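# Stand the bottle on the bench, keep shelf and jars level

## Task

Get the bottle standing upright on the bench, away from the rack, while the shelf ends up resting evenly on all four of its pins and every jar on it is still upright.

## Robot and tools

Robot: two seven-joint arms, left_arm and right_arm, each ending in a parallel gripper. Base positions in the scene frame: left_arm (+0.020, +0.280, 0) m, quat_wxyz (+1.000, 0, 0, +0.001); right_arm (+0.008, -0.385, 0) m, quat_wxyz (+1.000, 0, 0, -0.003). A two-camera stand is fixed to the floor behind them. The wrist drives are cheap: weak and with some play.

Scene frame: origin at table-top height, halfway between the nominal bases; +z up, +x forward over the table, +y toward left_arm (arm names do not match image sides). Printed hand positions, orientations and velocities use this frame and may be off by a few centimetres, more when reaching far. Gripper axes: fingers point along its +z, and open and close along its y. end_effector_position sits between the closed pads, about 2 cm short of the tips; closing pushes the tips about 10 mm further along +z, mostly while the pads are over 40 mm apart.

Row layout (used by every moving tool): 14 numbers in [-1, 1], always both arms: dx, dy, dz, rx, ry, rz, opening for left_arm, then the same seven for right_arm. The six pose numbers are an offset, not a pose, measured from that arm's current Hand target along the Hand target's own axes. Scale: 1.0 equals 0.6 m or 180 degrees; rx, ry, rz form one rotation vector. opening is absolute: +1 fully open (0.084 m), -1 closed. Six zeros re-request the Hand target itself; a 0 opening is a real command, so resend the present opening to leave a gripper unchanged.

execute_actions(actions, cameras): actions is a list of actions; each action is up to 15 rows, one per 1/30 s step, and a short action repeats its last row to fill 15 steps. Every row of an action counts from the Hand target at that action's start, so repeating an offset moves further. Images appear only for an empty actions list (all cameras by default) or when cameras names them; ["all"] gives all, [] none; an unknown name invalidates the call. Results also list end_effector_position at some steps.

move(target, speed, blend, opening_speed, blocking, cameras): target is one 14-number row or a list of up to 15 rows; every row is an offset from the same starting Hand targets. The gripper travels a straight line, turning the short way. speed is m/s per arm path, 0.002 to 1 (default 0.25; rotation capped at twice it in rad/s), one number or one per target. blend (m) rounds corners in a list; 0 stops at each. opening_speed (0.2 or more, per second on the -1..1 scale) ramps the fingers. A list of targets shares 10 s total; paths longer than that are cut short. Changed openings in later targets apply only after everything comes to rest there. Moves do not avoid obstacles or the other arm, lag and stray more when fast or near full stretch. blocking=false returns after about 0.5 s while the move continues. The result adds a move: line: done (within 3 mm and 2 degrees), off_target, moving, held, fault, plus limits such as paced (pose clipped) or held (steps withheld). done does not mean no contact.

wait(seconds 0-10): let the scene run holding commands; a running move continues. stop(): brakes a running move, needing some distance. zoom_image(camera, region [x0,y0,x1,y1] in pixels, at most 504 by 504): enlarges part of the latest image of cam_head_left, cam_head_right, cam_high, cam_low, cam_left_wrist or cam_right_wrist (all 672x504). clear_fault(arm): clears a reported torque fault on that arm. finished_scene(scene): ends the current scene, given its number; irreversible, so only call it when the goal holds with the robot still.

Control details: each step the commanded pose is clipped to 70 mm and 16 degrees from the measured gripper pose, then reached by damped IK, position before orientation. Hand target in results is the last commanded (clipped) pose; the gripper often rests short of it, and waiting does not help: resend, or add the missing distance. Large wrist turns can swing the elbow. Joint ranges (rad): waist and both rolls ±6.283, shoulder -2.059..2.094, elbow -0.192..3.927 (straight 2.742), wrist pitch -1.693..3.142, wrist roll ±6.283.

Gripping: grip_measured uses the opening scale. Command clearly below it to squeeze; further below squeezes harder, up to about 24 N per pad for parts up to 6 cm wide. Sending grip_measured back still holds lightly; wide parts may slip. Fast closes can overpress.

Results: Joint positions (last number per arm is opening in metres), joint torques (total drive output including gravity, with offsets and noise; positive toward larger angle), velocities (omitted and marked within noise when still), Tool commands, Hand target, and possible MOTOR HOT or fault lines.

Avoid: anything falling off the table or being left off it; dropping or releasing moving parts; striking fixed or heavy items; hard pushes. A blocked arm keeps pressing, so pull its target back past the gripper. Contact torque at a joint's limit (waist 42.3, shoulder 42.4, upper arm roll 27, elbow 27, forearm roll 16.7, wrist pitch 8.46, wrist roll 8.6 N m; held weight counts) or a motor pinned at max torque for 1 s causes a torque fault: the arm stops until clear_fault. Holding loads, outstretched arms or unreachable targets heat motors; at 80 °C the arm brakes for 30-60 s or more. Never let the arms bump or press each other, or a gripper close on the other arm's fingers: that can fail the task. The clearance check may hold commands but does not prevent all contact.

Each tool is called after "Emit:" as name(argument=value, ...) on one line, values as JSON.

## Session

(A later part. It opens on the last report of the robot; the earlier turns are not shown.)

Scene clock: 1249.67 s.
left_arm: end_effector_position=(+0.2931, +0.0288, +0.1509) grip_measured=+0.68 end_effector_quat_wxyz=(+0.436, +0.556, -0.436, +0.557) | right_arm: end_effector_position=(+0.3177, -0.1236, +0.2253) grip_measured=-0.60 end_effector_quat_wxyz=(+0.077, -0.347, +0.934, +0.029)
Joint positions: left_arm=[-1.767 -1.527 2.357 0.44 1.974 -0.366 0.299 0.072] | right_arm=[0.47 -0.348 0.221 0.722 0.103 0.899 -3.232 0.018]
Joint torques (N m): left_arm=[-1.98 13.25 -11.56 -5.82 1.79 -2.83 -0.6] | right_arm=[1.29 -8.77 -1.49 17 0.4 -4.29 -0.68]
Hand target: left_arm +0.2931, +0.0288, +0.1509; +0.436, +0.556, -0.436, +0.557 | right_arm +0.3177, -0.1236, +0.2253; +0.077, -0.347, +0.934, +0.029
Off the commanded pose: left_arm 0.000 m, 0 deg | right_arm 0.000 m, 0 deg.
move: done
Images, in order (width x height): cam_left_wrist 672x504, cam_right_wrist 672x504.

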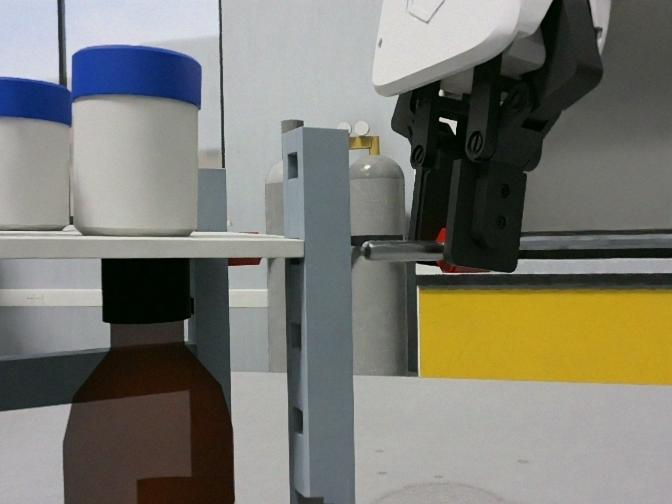

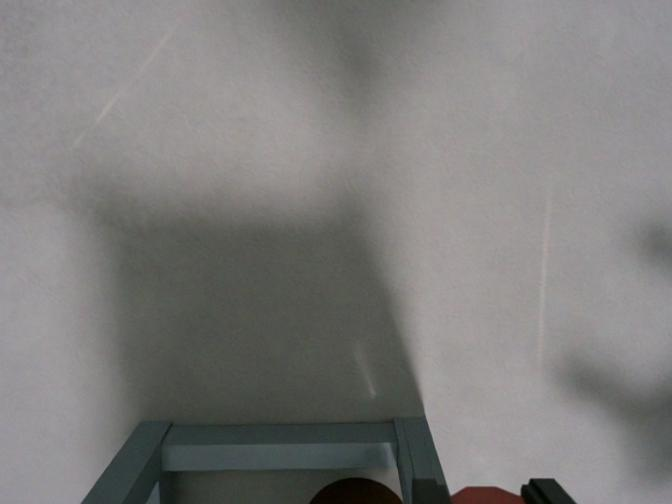

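Emit:
move(target=[0,0,0,0,0,0,0.68,-0.0230,0,0.00382,0,0,0,-0.95], speed=0.03, cameras=["cam_left_wrist"])

Emit:
zoom_image(camera="cam_left_wrist", region=[280, 140, 460, 290])

Scene clock: 1302.63 s.
left_arm: end_effector_position=(+0.2931, +0.0288, +0.1509) grip_measured=+0.68 end_effector_quat_wxyz=(+0.436, +0.556, -0.436, +0.557) | right_arm: end_effector_position=(+0.3282, -0.1145, +0.2253) grip_measured=-0.60 end_effector_quat_wxyz=(+0.077, -0.347, +0.934, +0.029)
Joint positions: left_arm=[-1.767 -1.527 2.357 0.44 1.974 -0.366 0.299 0.072] | right_arm=[0.465 -0.298 0.227 0.765 0.092 0.892 -3.222 0.018]
Joint torques (N m): left_arm=[-2.02 13.25 -11.55 -5.96 1.82 -2.82 -0.61] | right_arm=[-1.28 -7.66 -0.2 19.89 -0.5 -6.2 0.54]
Hand target: left_arm +0.2931, +0.0288, +0.1509; +0.436, +0.556, -0.436, +0.557 | right_arm +0.3283, -0.1145, +0.2253; +0.077, -0.347, +0.934, +0.029
Off the commanded pose: left_arm 0.000 m, 0 deg | right_arm 0.000 m, 0 deg.
move: done
Images, in order (width x height): cam_left_wrist 672x504.

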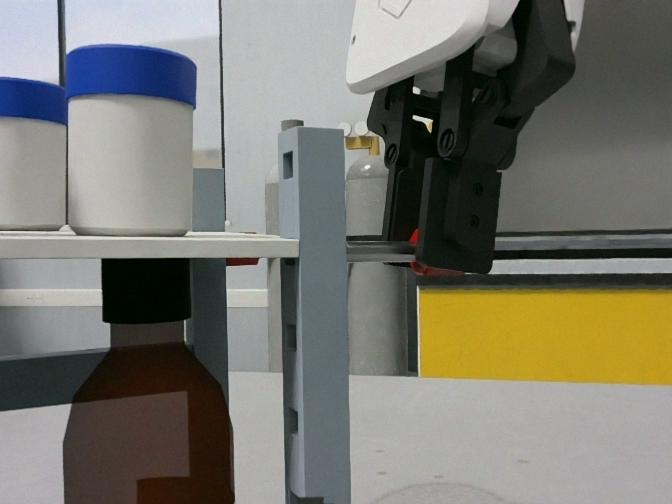

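Scaled by 2.800 from the camera's 672x504 image, which has a finer 960x720 frame.

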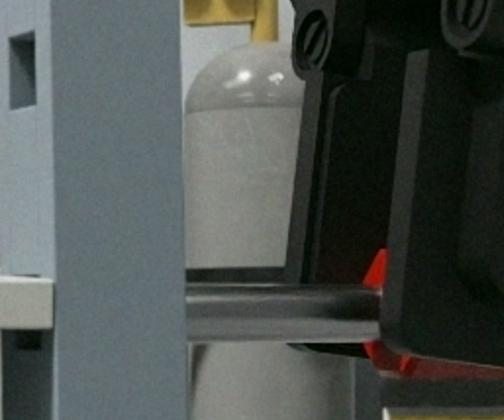

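Emit:
wait(seconds=0, cameras=["cam_head_left", "cam_head_right", "cam_high", "cam_low"])

Scene clock: 1379.80 s.
left_arm: end_effector_position=(+0.2931, +0.0288, +0.1509) grip_measured=+0.68 end_effector_quat_wxyz=(+0.436, +0.556, -0.436, +0.557) | right_arm: end_effector_position=(+0.3283, -0.1145, +0.2253) grip_measured=-0.60 end_effector_quat_wxyz=(+0.077, -0.347, +0.934, +0.029)
Joint positions: left_arm=[-1.767 -1.527 2.357 0.44 1.974 -0.366 0.299 0.072] | right_arm=[0.465 -0.297 0.227 0.765 0.091 0.892 -3.222 0.018]
Joint torques (N m): left_arm=[-1.83 13.1 -11.53 -5.99 1.73 -2.75 -0.54] | right_arm=[-1.74 -8.04 -0.98 20.3 -0.32 -6.12 0.42]
Hand target: left_arm +0.2931, +0.0288, +0.1509; +0.436, +0.556, -0.436, +0.557 | right_arm +0.3283, -0.1145, +0.2253; +0.077, -0.347, +0.934, +0.029
Tool commands: left_gripper/opening=+0.68 right_gripper/opening=-0.95
Off the commanded pose: left_arm 0.000 m, 0 deg | right_arm 0.000 m, 0 deg.
Images, in order (width x height): cam_head_left 672x504, cam_head_right 672x504, cam_high 672x504, cam_low 672x504.

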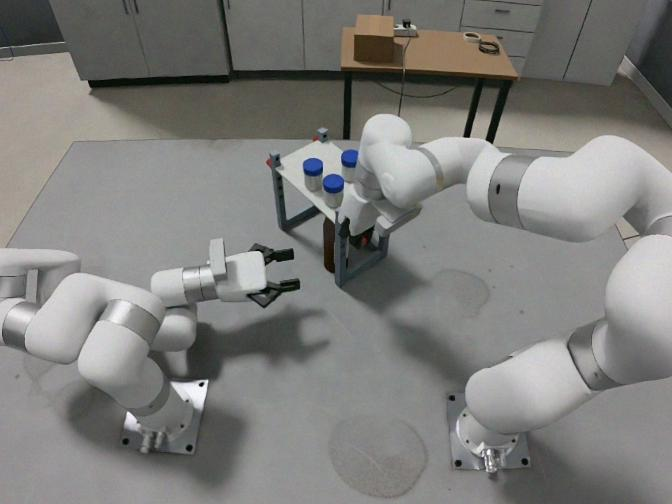

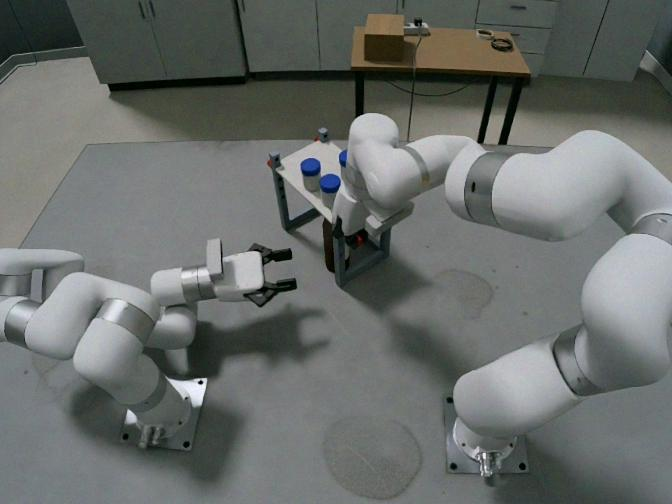

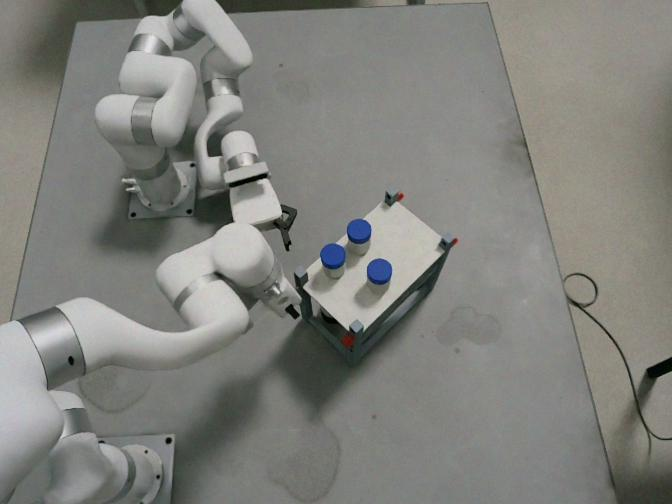

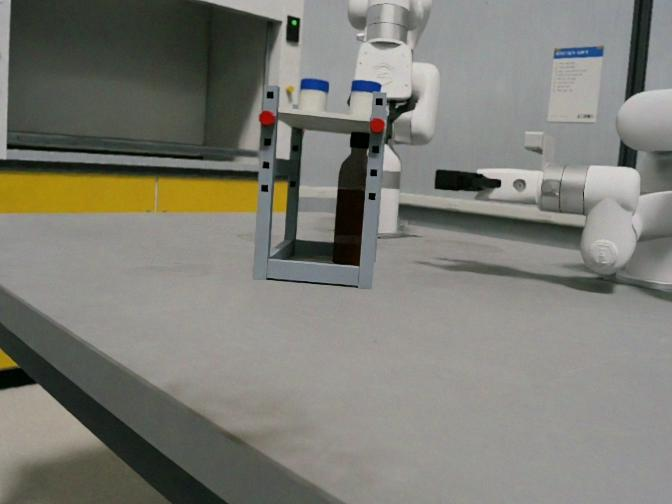

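Emit:
zoom_image(camera="cam_high", region=[250, 250, 380, 370])

Emit:
zoom_image(camera="cam_head_right", region=[310, 180, 410, 290])

Emit:
zoom_image(camera="cam_head_left", region=[310, 180, 410, 290])

Scaled by 3.877 from the camera's 672x504 image, which has a finer 960x720 frame.

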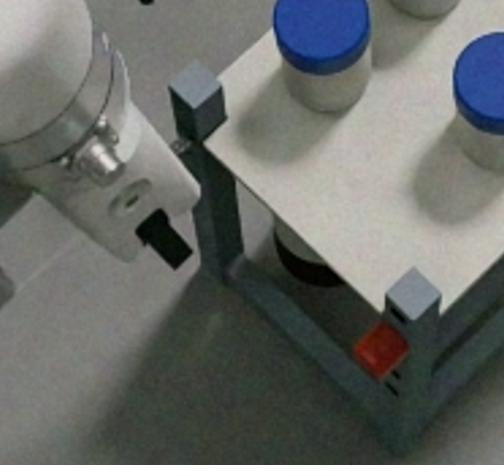

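Scaled by 4.582 from the camera's 672x504 image, which has a finer 960x720 frame.

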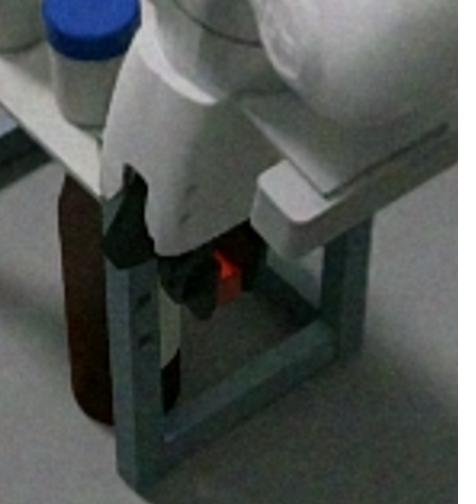

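Scaled by 4.582 from the camera's 672x504 image, which has a finer 960x720 frame.

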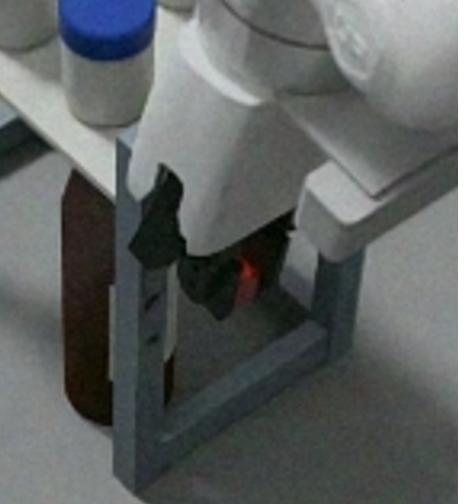

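Emit:
zoom_image(camera="cam_high", region=[280, 258, 330, 308])

Emit:
zoom_image(camera="cam_high", region=[335, 310, 385, 360])

Scaled by 10.080 from the camera's 672x504 image, which has a finer 960x720 frame.

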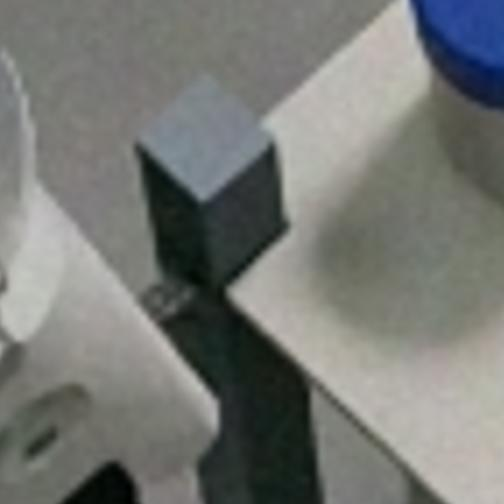

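Scaled by 10.080 from the camera's 672x504 image, which has a finer 960x720 frame.

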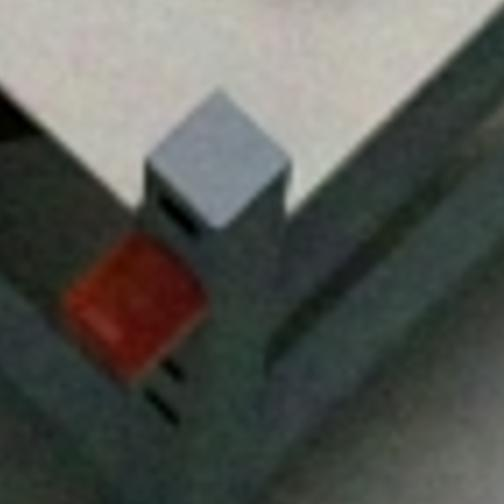

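Emit:
zoom_image(camera="cam_high", region=[290, 278, 308, 294])

Scaled by 28.000 from the camera's 672x504 image, which has a finer 960x720 frame.

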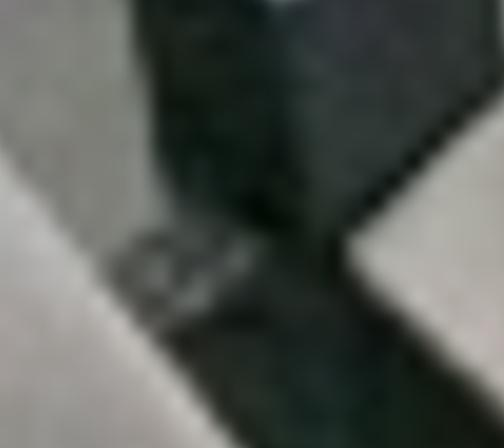

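Emit:
move(target=[[0,0,0,0,0,0,0.68,0.0230,0,-0.00382,0,0,0,-0.95],[0,0.0882,0.036,0.259,0,0,0.68,0.0230,0.00917,-0.00382,0,0,0,-0.95]], speed=[0.05, 0.1], cameras=["cam_left_wrist", "cam_high"])

Emit:
zoom_image(camera="cam_high", region=[285, 265, 315, 295])

Scene clock: 1572.17 s.
left_arm: end_effector_position=(+0.2880, +0.0244, +0.1526) grip_measured=+0.68 end_effector_quat_wxyz=(+0.415, +0.570, -0.413, +0.576) | right_arm: end_effector_position=(+0.3171, -0.1229, +0.2253) grip_measured=-0.60 end_effector_quat_wxyz=(+0.077, -0.347, +0.934, +0.029)
Joint positions: left_arm=[-1.532 -1.749 2.448 0.356 1.999 -0.118 0.459 0.072] | right_arm=[0.471 -0.348 0.222 0.722 0.103 0.899 -3.23 0.018]
Joint torques (N m): left_arm=[-2.13 9.74 -10.43 -8.65 0.1 -2.72 -0.34] | right_arm=[1.58 -8.83 -0.1 16.96 0.75 -1.37 0.4]
Hand target: left_arm +0.2880, +0.0244, +0.1526; +0.416, +0.570, -0.413, +0.576 (not the last commanded pose) | right_arm +0.3171, -0.1229, +0.2253; +0.077, -0.347, +0.934, +0.029 (not the last commanded pose)
Off the commanded pose: left_arm 0.051 m, 42 deg | right_arm 0.005 m, 0 deg.
move: held (left_arm; a check stopped the path), off_target (right_arm; braked when a check withheld steps of left_arm); path passed 1 of 2 targets; limits=held
pose unreachable (left arm): on one or more control steps of this call, first in action 0 (counted from 0), this arm could not follow its commanded pose, so it was not sent that pose on those steps. It may still have moved: this result reports where it is.
cause: moving toward the commanded pose would bring two parts of the arm too close to each other (its base and another part of the arm, with joints 1 (waist) to 5 (forearm roll) between them, 13 mm apart when it was first held).
Images, in order (width x height): cam_high 672x504, cam_left_wrist 672x504.

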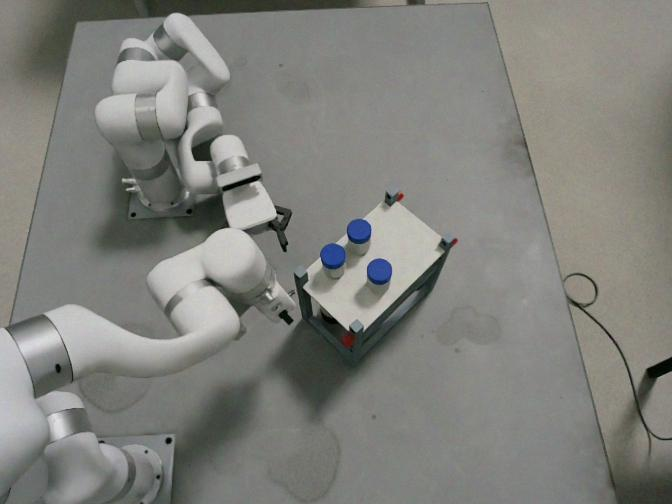

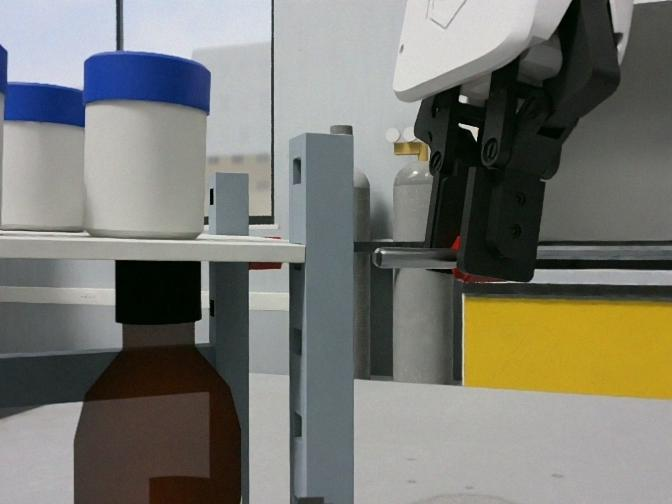

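Scaled by 16.800 from the camera's 672x504 image, which has a finer 960x720 frame.

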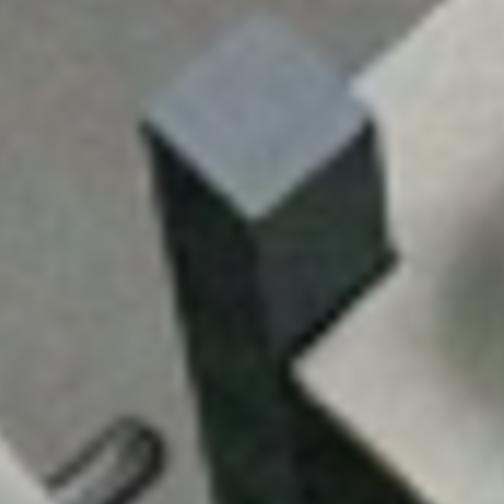

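Emit:
zoom_image(camera="cam_high", region=[285, 260, 375, 370])

Emit:
zoom_image(camera="cam_high", region=[375, 185, 465, 295])

Emit:
zoom_image(camera="cam_high", region=[285, 280, 315, 310])

Scaled by 4.582 from the camera's 672x504 image, which has a finer 960x720 frame.

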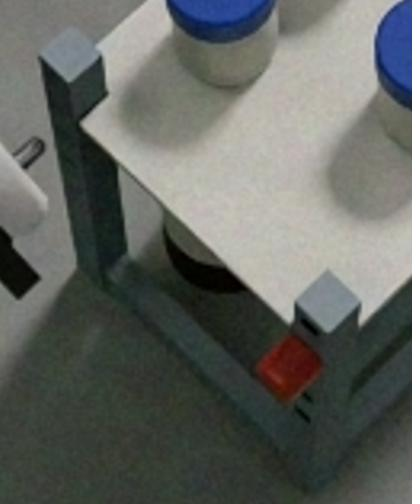

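Scaled by 4.582 from the camera's 672x504 image, which has a finer 960x720 frame.

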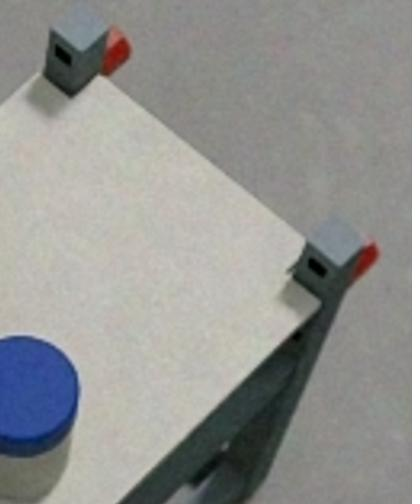

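Scaled by 16.800 from the camera's 672x504 image, which has a finer 960x720 frame.

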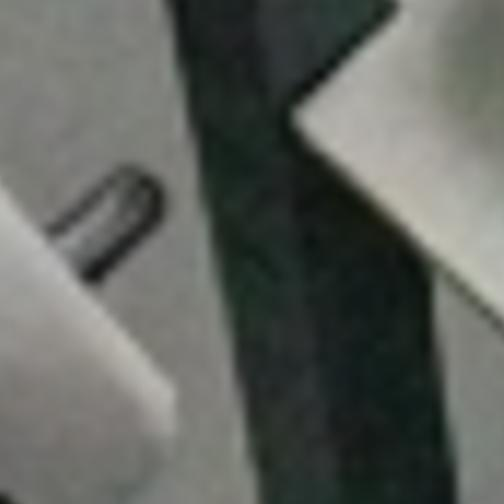

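Emit:
move(target=[-0.0028,-0.0104,-0.0043,-0.0233,0,0,0.68,0,0.0072,0,0,0,0,-0.95], speed=0.05, cameras=["cam_left_wrist", "cam_high", "cam_right_wrist"])

Emit:
zoom_image(camera="cam_high", region=[285, 265, 315, 295])

Emit:
zoom_image(camera="cam_right_wrist", region=[360, 384, 480, 504])

Emit:
zoom_image(camera="cam_left_wrist", region=[280, 140, 460, 290])

Scene clock: 1772.57 s.
left_arm: end_effector_position=(+0.2932, +0.0288, +0.1509) grip_measured=+0.68 end_effector_quat_wxyz=(+0.436, +0.554, -0.434, +0.561) | right_arm: end_effector_position=(+0.3142, -0.1197, +0.2253) grip_measured=-0.60 end_effector_quat_wxyz=(+0.077, -0.347, +0.934, +0.029)
Joint positions: left_arm=[-1.776 -1.524 2.366 0.437 1.951 -0.381 0.332 0.072] | right_arm=[0.474 -0.349 0.23 0.722 0.104 0.899 -3.22 0.018]
Joint torques (N m): left_arm=[-2.29 13.34 -12.09 -5.98 1.9 -2.71 -0.69] | right_arm=[1.47 -8.24 -0.17 17.98 0.6 -1.35 0.36]
Hand target: left_arm +0.2932, +0.0288, +0.1509; +0.436, +0.554, -0.434, +0.560 | right_arm +0.3143, -0.1197, +0.2253; +0.077, -0.347, +0.934, +0.029
Off the commanded pose: left_arm 0.000 m, 0 deg | right_arm 0.000 m, 0 deg.
move: done
Images, in order (width x height): cam_high 672x504, cam_left_wrist 672x504, cam_right_wrist 672x504.

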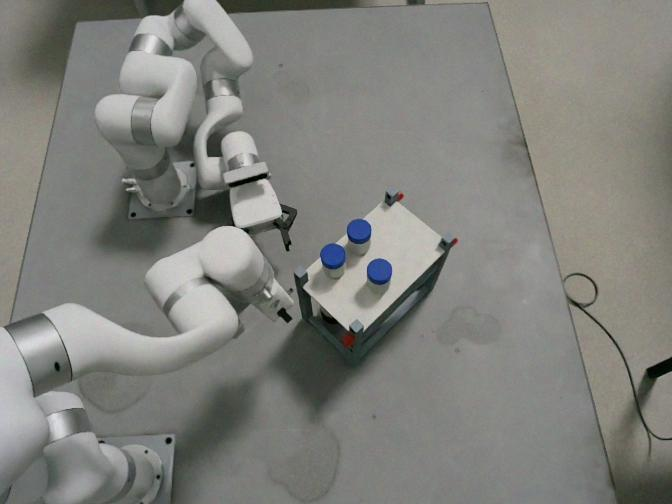

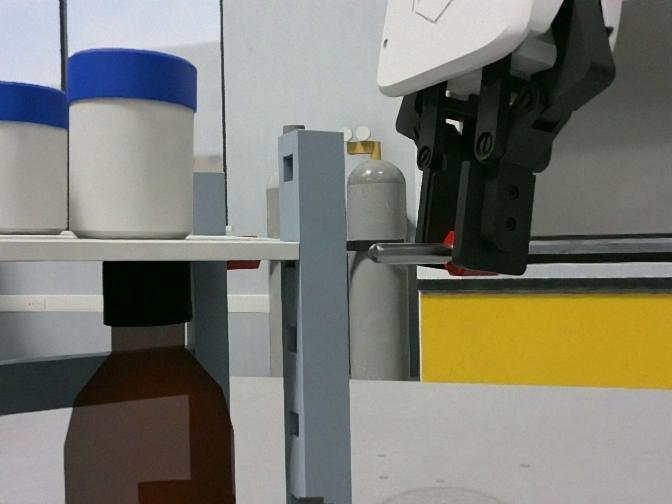

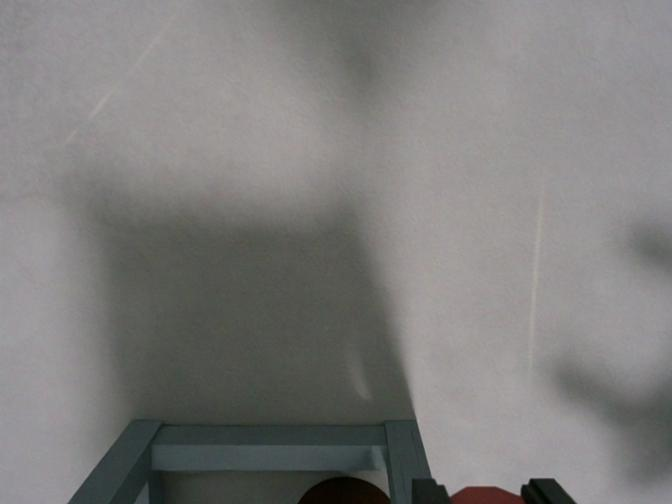

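Scaled by 16.800 from the camera's 672x504 image, which has a finer 960x720 frame.

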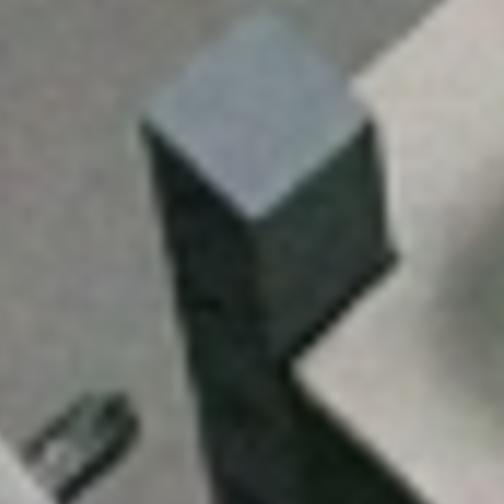

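Scaled by 4.200 from the camera's 672x504 image, which has a finer 960x720 frame.

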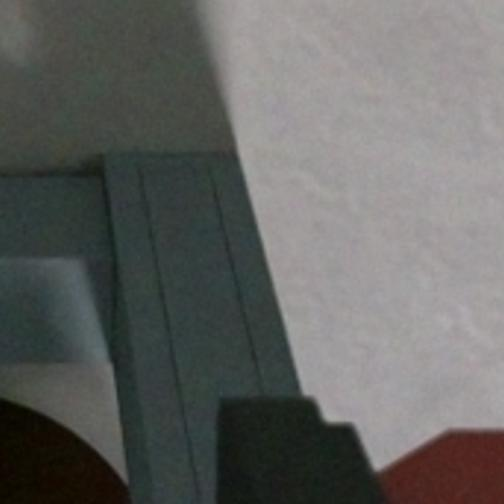

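Scaled by 2.800 from the camera's 672x504 image, which has a finer 960x720 frame.

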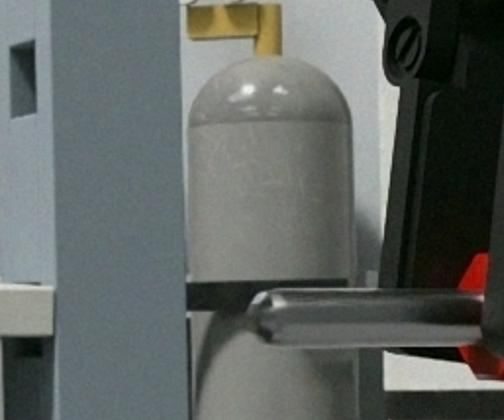

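Emit:
zoom_image(camera="cam_left_wrist", region=[270, 145, 330, 185])

Emit:
zoom_image(camera="cam_left_wrist", region=[270, 235, 330, 275])

Emit:
zoom_image(camera="cam_left_wrist", region=[270, 317, 330, 357])

Emit:
zoom_image(camera="cam_left_wrist", region=[340, 225, 460, 280])

Scaled by 8.400 from the camera's 672x504 image, which has a finer 960x720 frame.

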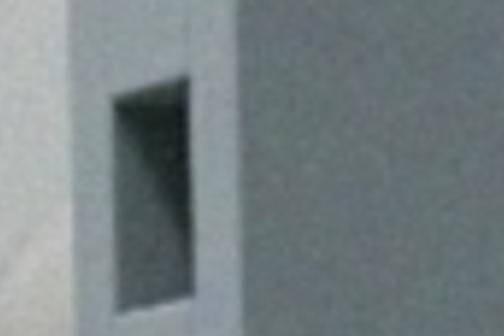

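Scaled by 8.400 from the camera's 672x504 image, which has a finer 960x720 frame.

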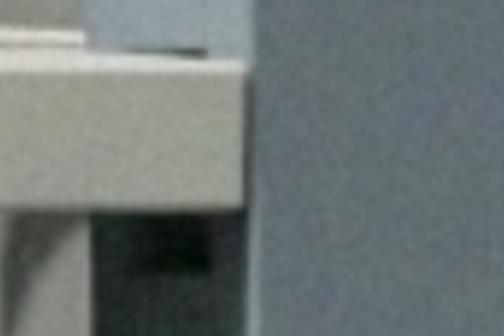

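Scaled by 8.400 from the camera's 672x504 image, which has a finer 960x720 frame.

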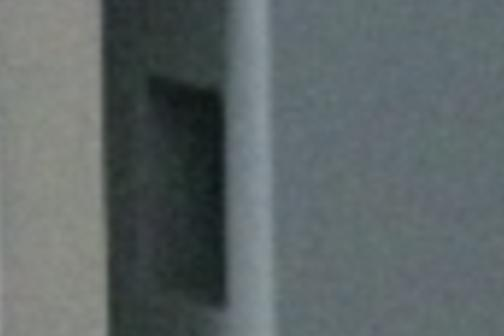

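Scaled by 4.200 from the camera's 672x504 image, which has a finer 960x720 frame.

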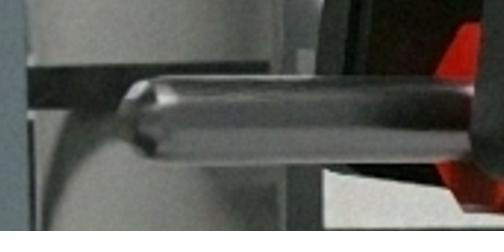

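Emit:
move(target=[0,0,0,0,0,0,0.68,-0.02957,0,0.00492,0,0,0,-0.95], speed=0.03, cameras=["cam_left_wrist", "cam_high"])

Emit:
zoom_image(camera="cam_left_wrist", region=[280, 140, 460, 290])

Emit:
zoom_image(camera="cam_high", region=[285, 265, 315, 295])

Scene clock: 1872.17 s.
left_arm: end_effector_position=(+0.2932, +0.0288, +0.1509) grip_measured=+0.68 end_effector_quat_wxyz=(+0.436, +0.554, -0.434, +0.560) | right_arm: end_effector_position=(+0.3279, -0.1079, +0.2253) grip_measured=-0.60 end_effector_quat_wxyz=(+0.077, -0.347, +0.934, +0.029)
Joint positions: left_arm=[-1.776 -1.524 2.366 0.437 1.951 -0.382 0.331 0.072] | right_arm=[0.468 -0.284 0.238 0.777 0.089 0.89 -3.207 0.018]
Joint torques (N m): left_arm=[-1.91 13.42 -12.09 -5.93 1.95 -2.81 -0.58] | right_arm=[-0.96 -7.97 0.77 18.19 -0.41 -3.95 0.64]
Hand target: left_arm +0.2932, +0.0288, +0.1509; +0.436, +0.554, -0.434, +0.560 | right_arm +0.3279, -0.1079, +0.2253; +0.077, -0.347, +0.934, +0.029
Off the commanded pose: left_arm 0.000 m, 0 deg | right_arm 0.000 m, 0 deg.
move: done
Images, in order (width x height): cam_high 672x504, cam_left_wrist 672x504.

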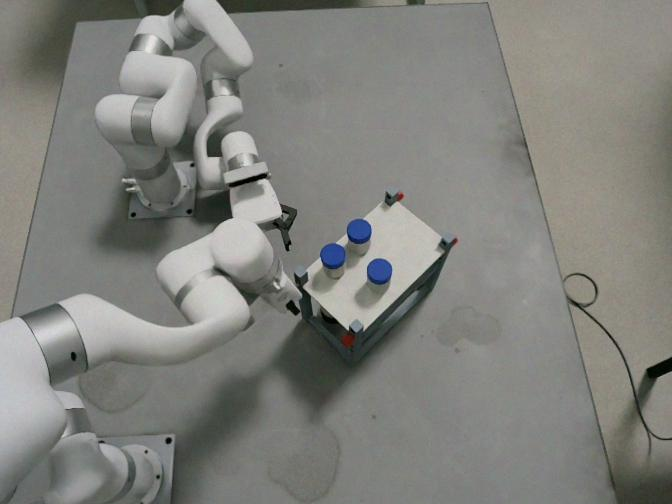

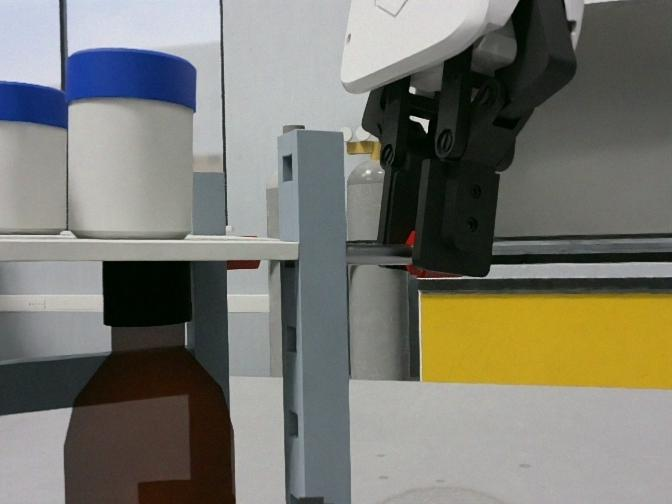

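Scaled by 2.800 from the camera's 672x504 image, which has a finer 960x720 frame.

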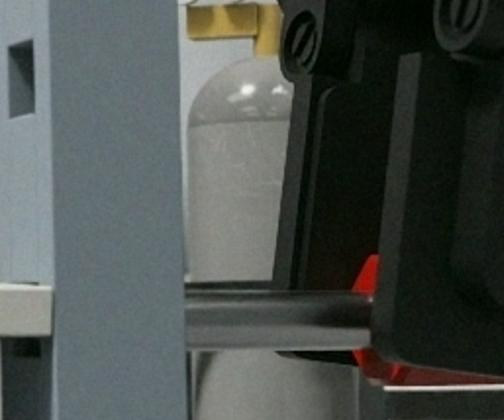

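Scaled by 16.800 from the camera's 672x504 image, which has a finer 960x720 frame.

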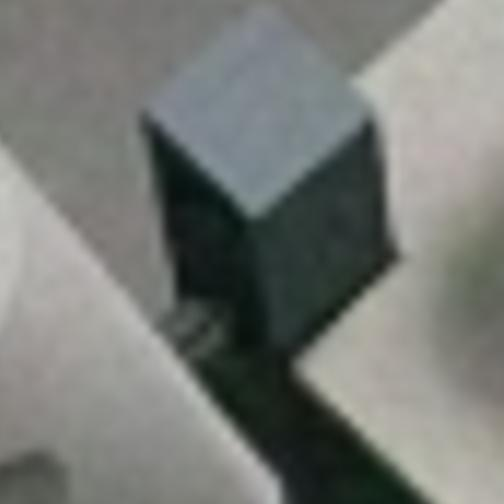

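Emit:
move(target=[0,0,0,0,0,0,0.68,-0.00657,0,0.00109,0,0,0,-0.95], speed=0.02, cameras=["cam_left_wrist"])

Emit:
zoom_image(camera="cam_left_wrist", region=[280, 140, 460, 290])

Scene clock: 1886.27 s.
left_arm: end_effector_position=(+0.2932, +0.0288, +0.1509) grip_measured=+0.68 end_effector_quat_wxyz=(+0.436, +0.554, -0.434, +0.560) | right_arm: end_effector_position=(+0.3309, -0.1053, +0.2253) grip_measured=-0.60 end_effector_quat_wxyz=(+0.077, -0.347, +0.934, +0.029)
Joint positions: left_arm=[-1.776 -1.524 2.366 0.437 1.951 -0.382 0.331 0.072] | right_arm=[0.467 -0.27 0.24 0.79 0.085 0.889 -3.204 0.018]
Joint torques (N m): left_arm=[-1.87 13.46 -12.03 -5.99 1.72 -2.84 -0.65] | right_arm=[-0.74 -8.33 0.67 17.99 -0.82 -4.05 0.84]
Hand target: left_arm +0.2932, +0.0288, +0.1509; +0.436, +0.554, -0.434, +0.560 | right_arm +0.3309, -0.1053, +0.2253; +0.077, -0.347, +0.934, +0.029
Off the commanded pose: left_arm 0.000 m, 0 deg | right_arm 0.000 m, 0 deg.
move: done
Images, in order (width x height): cam_left_wrist 672x504.

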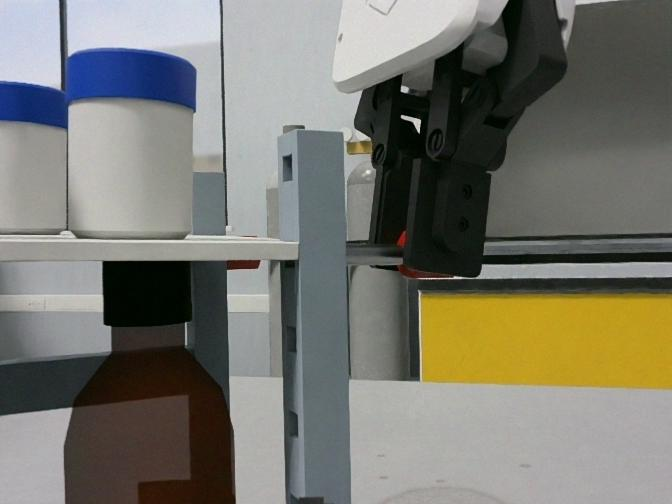

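Scaled by 2.800 from the camera's 672x504 image, which has a finer 960x720 frame.

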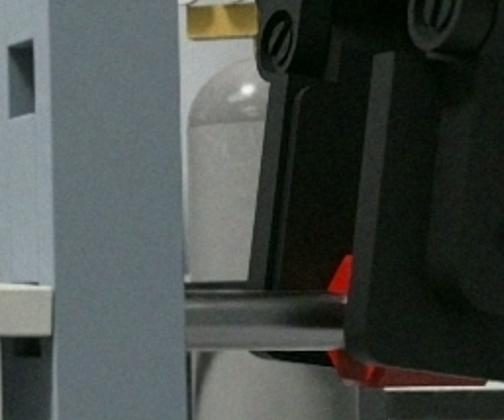

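Emit:
move(target=[0,0,0,0,0,0,0.68,-0.00986,0,0.00164,0,0,0,-0.95], speed=0.02, cameras=["cam_left_wrist"])

Emit:
zoom_image(camera="cam_left_wrist", region=[280, 140, 460, 290])

Scene clock: 1897.23 s.
left_arm: end_effector_position=(+0.2932, +0.0288, +0.1509) grip_measured=+0.68 end_effector_quat_wxyz=(+0.436, +0.554, -0.434, +0.560) | right_arm: end_effector_position=(+0.3354, -0.1014, +0.2253) grip_measured=-0.60 end_effector_quat_wxyz=(+0.077, -0.347, +0.934, +0.029)
Joint positions: left_arm=[-1.776 -1.524 2.366 0.437 1.951 -0.382 0.331 0.072] | right_arm=[0.465 -0.249 0.242 0.809 0.079 0.887 -3.199 0.018]
Joint torques (N m): left_arm=[-1.89 13.26 -12 -5.99 1.92 -2.69 -0.55] | right_arm=[-0.75 -6.85 0.69 17.08 -0.5 -3.82 0.62]
Hand target: left_arm +0.2932, +0.0288, +0.1509; +0.436, +0.554, -0.434, +0.560 | right_arm +0.3355, -0.1014, +0.2253; +0.077, -0.347, +0.934, +0.029
Off the commanded pose: left_arm 0.000 m, 0 deg | right_arm 0.000 m, 0 deg.
move: done
Images, in order (width x height): cam_left_wrist 672x504.

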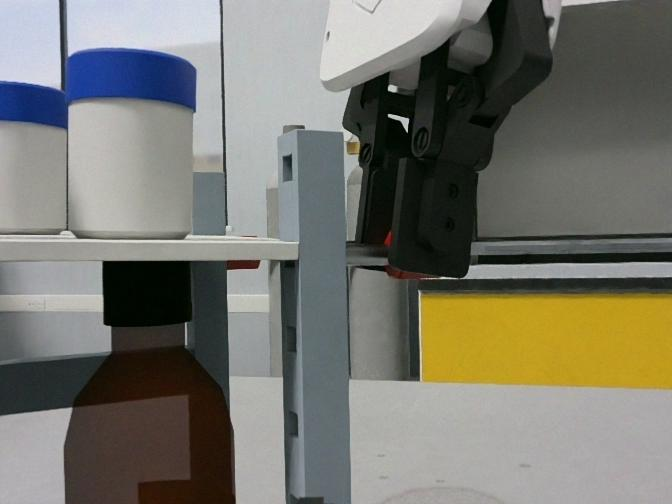

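Scaled by 2.800 from the camera's 672x504 image, which has a finer 960x720 frame.

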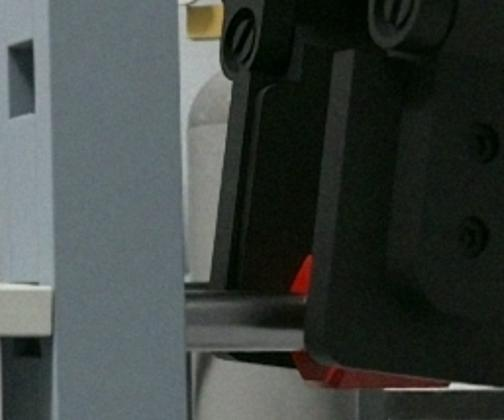

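Emit:
move(target=[-0.0769,-0.1581,0.0307,0.0329,-0.0862,-0.0045,0.68,0,0,0,0,0,0,-0.95], speed=0.12, cameras=["cam_left_wrist"])

Scene clock: 1982.80 s.
left_arm: end_effector_position=(+0.3899, +0.0336, +0.1052) grip_measured=+0.68 end_effector_quat_wxyz=(+0.348, +0.650, -0.456, +0.499) | right_arm: end_effector_position=(+0.3355, -0.1014, +0.2253) grip_measured=-0.60 end_effector_quat_wxyz=(+0.077, -0.347, +0.934, +0.029)
Joint positions: left_arm=[-1.714 -1.703 2.125 0.597 1.899 0.078 0.218 0.072] | right_arm=[0.465 -0.249 0.242 0.809 0.079 0.887 -3.199 0.018]
Joint torques (N m): left_arm=[2.26 8.66 -15.34 -6.5 1.43 -1.05 -0.6] | right_arm=[-1.12 -6.83 0.76 17.15 -0.52 -3.49 0.76]
Hand target: left_arm +0.3899, +0.0336, +0.1052; +0.348, +0.650, -0.456, +0.499 | right_arm +0.3355, -0.1014, +0.2253; +0.077, -0.347, +0.934, +0.029
Off the commanded pose: left_arm 0.000 m, 0 deg | right_arm 0.000 m, 0 deg.
move: done
Images, in order (width x height): cam_left_wrist 672x504.

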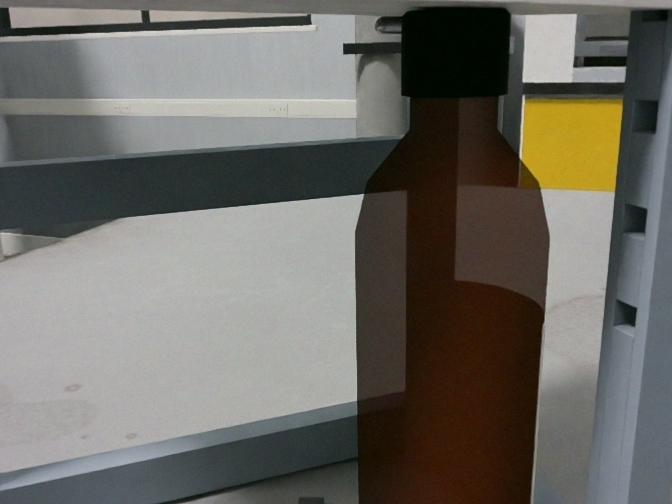

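Emit:
move(target=[[0,0.0042,0,0,0,0,0.62,0,0,0,0,0,0,-0.95],[0.0449,0.0042,0.1675,0,0,0,0.62,0,0,0,0,0,0,-0.95]], speed=[0.05, 0.08], cameras=["cam_left_wrist", "cam_high"])

Emit:
zoom_image(camera="cam_high", region=[270, 240, 370, 340])

Scene clock: 2053.63 s.
left_arm: end_effector_position=(+0.4231, -0.0650, +0.1052) grip_measured=+0.61 end_effector_quat_wxyz=(+0.348, +0.650, -0.456, +0.499) | right_arm: end_effector_position=(+0.3355, -0.1014, +0.2253) grip_measured=-0.60 end_effector_quat_wxyz=(+0.077, -0.347, +0.934, +0.029)
Joint positions: left_arm=[-1.988 -2.058 1.951 0.815 2.233 0.345 -0.058 0.07] | right_arm=[0.465 -0.249 0.242 0.809 0.079 0.887 -3.199 0.018]
Joint torques (N m): left_arm=[-2.67 1.01 -15.89 -7.32 1.03 -1.24 -0.61] | right_arm=[1.53 -7.44 0.61 15.64 0.8 -2.46 0.07]
Hand target: left_arm +0.4231, -0.0650, +0.1052; +0.348, +0.650, -0.456, +0.499 | right_arm +0.3355, -0.1014, +0.2253; +0.077, -0.347, +0.934, +0.029
Off the commanded pose: left_arm 0.000 m, 0 deg | right_arm 0.000 m, 0 deg.
joint sent to its limit (left arm) — joint 2 (shoulder), lower limit. The joint targets still meet the commanded pose.
move: done
Images, in order (width x height): cam_high 672x504, cam_left_wrist 672x504.

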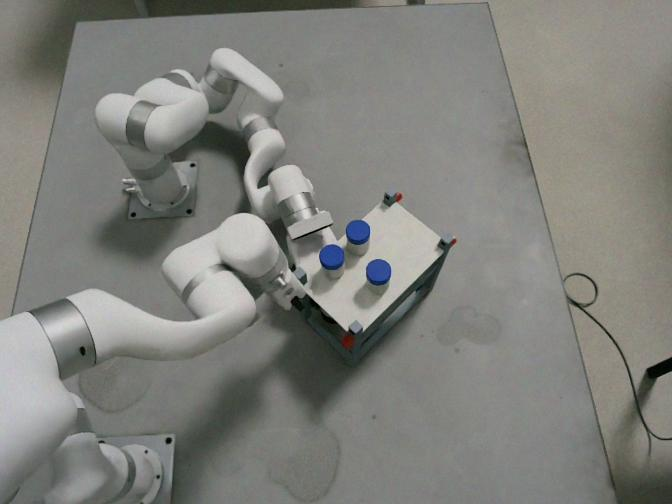

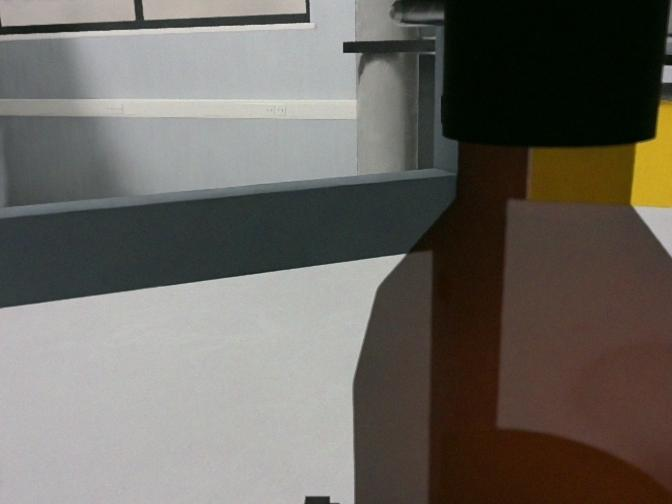

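Scaled by 5.040 from the camera's 672x504 image, which has a finer 960x720 frame.

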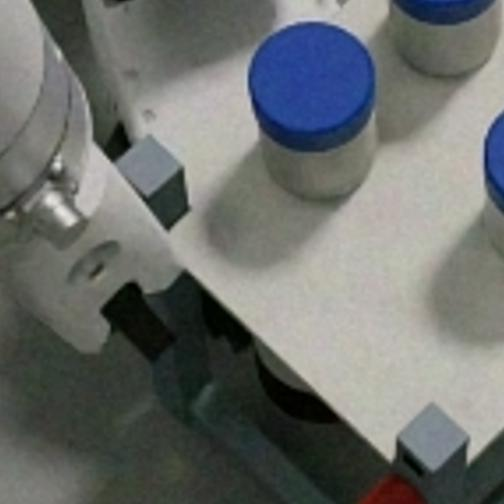

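Emit:
wait(seconds=0, cameras=["cam_head_left", "cam_low"])

Emit:
zoom_image(camera="cam_low", region=[240, 70, 400, 300])

Emit:
zoom_image(camera="cam_head_left", region=[270, 170, 400, 300])

Scene clock: 2130.97 s.
left_arm: end_effector_position=(+0.4231, -0.0650, +0.1052) grip_measured=+0.61 end_effector_quat_wxyz=(+0.348, +0.650, -0.456, +0.499) | right_arm: end_effector_position=(+0.3355, -0.1014, +0.2253) grip_measured=-0.60 end_effector_quat_wxyz=(+0.077, -0.347, +0.934, +0.029)
Joint positions: left_arm=[-1.988 -2.058 1.951 0.815 2.233 0.345 -0.058 0.07] | right_arm=[0.465 -0.249 0.242 0.809 0.079 0.887 -3.199 0.018]
Joint torques (N m): left_arm=[-0.12 -1.47 -16.06 -7.13 0.66 -2.99 -0.62] | right_arm=[1.91 -8.13 0.53 15.26 1.04 -1.8 -0.37]
Hand target: left_arm +0.4231, -0.0650, +0.1052; +0.348, +0.650, -0.456, +0.499 | right_arm +0.3355, -0.1014, +0.2253; +0.077, -0.347, +0.934, +0.029
Tool commands: left_gripper/opening=+0.62 right_gripper/opening=-0.95
Off the commanded pose: left_arm 0.000 m, 0 deg | right_arm 0.000 m, 0 deg.
Images, in order (width x height): cam_head_left 672x504, cam_low 672x504.

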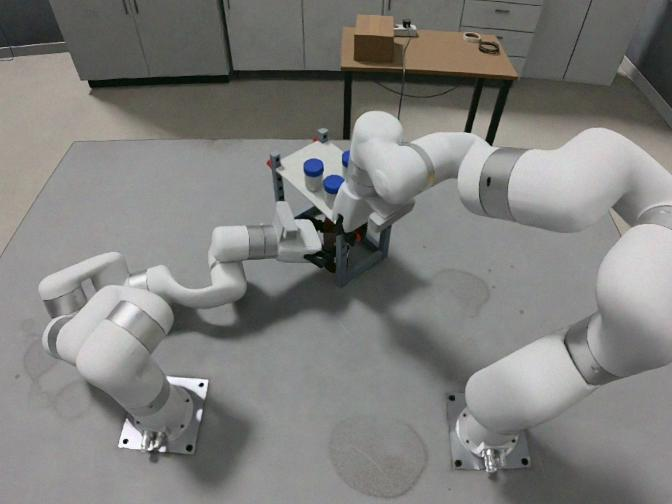

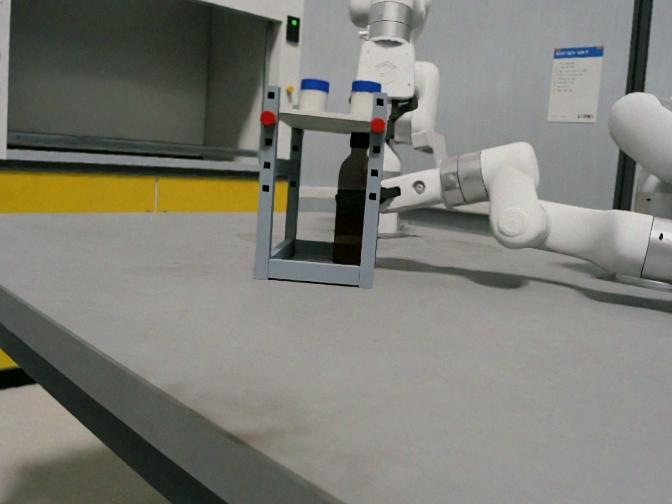

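Scaled by 2.191 from the camera's 672x504 image, which has a finer 960x720 frame.

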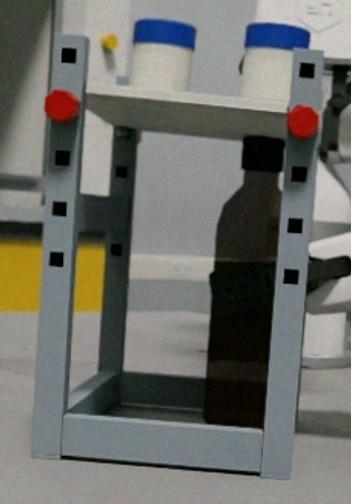

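Scaled by 3.877 from the camera's 672x504 image, which has a finer 960x720 frame.

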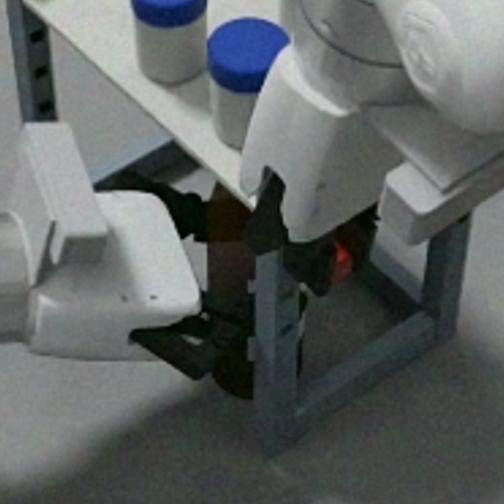

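Emit:
move(target=[0,0,0,0,0,0,-0.2,0,0,0,0,0,0,-0.95], speed=0.02, opening_speed=0.8, cameras=["cam_left_wrist"])

Scene clock: 2144.70 s.
left_arm: end_effector_position=(+0.4231, -0.0650, +0.1052) grip_measured=+0.39 end_effector_quat_wxyz=(+0.348, +0.650, -0.456, +0.499) | right_arm: end_effector_position=(+0.3355, -0.1014, +0.2253) grip_measured=-0.60 end_effector_quat_wxyz=(+0.077, -0.347, +0.934, +0.029)
Joint positions: left_arm=[-1.988 -2.058 1.951 0.815 2.233 0.345 -0.059 0.06] | right_arm=[0.465 -0.249 0.242 0.809 0.079 0.887 -3.199 0.018]
Joint torques (N m): left_arm=[-1.27 0.64 -14.21 -7.85 0.65 -2.58 -0.45] | right_arm=[1.87 -8.16 0.28 15.16 0.93 -1.44 -0.3]
Hand target: left_arm +0.4231, -0.0650, +0.1052; +0.348, +0.650, -0.456, +0.499 | right_arm +0.3355, -0.1014, +0.2253; +0.077, -0.347, +0.934, +0.029
Off the commanded pose: left_arm 0.000 m, 0 deg | right_arm 0.000 m, 0 deg.
move: done
Images, in order (width x height): cam_left_wrist 672x504.

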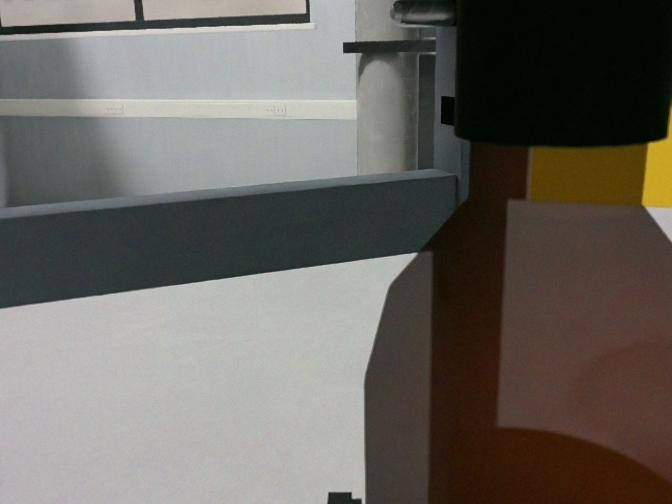

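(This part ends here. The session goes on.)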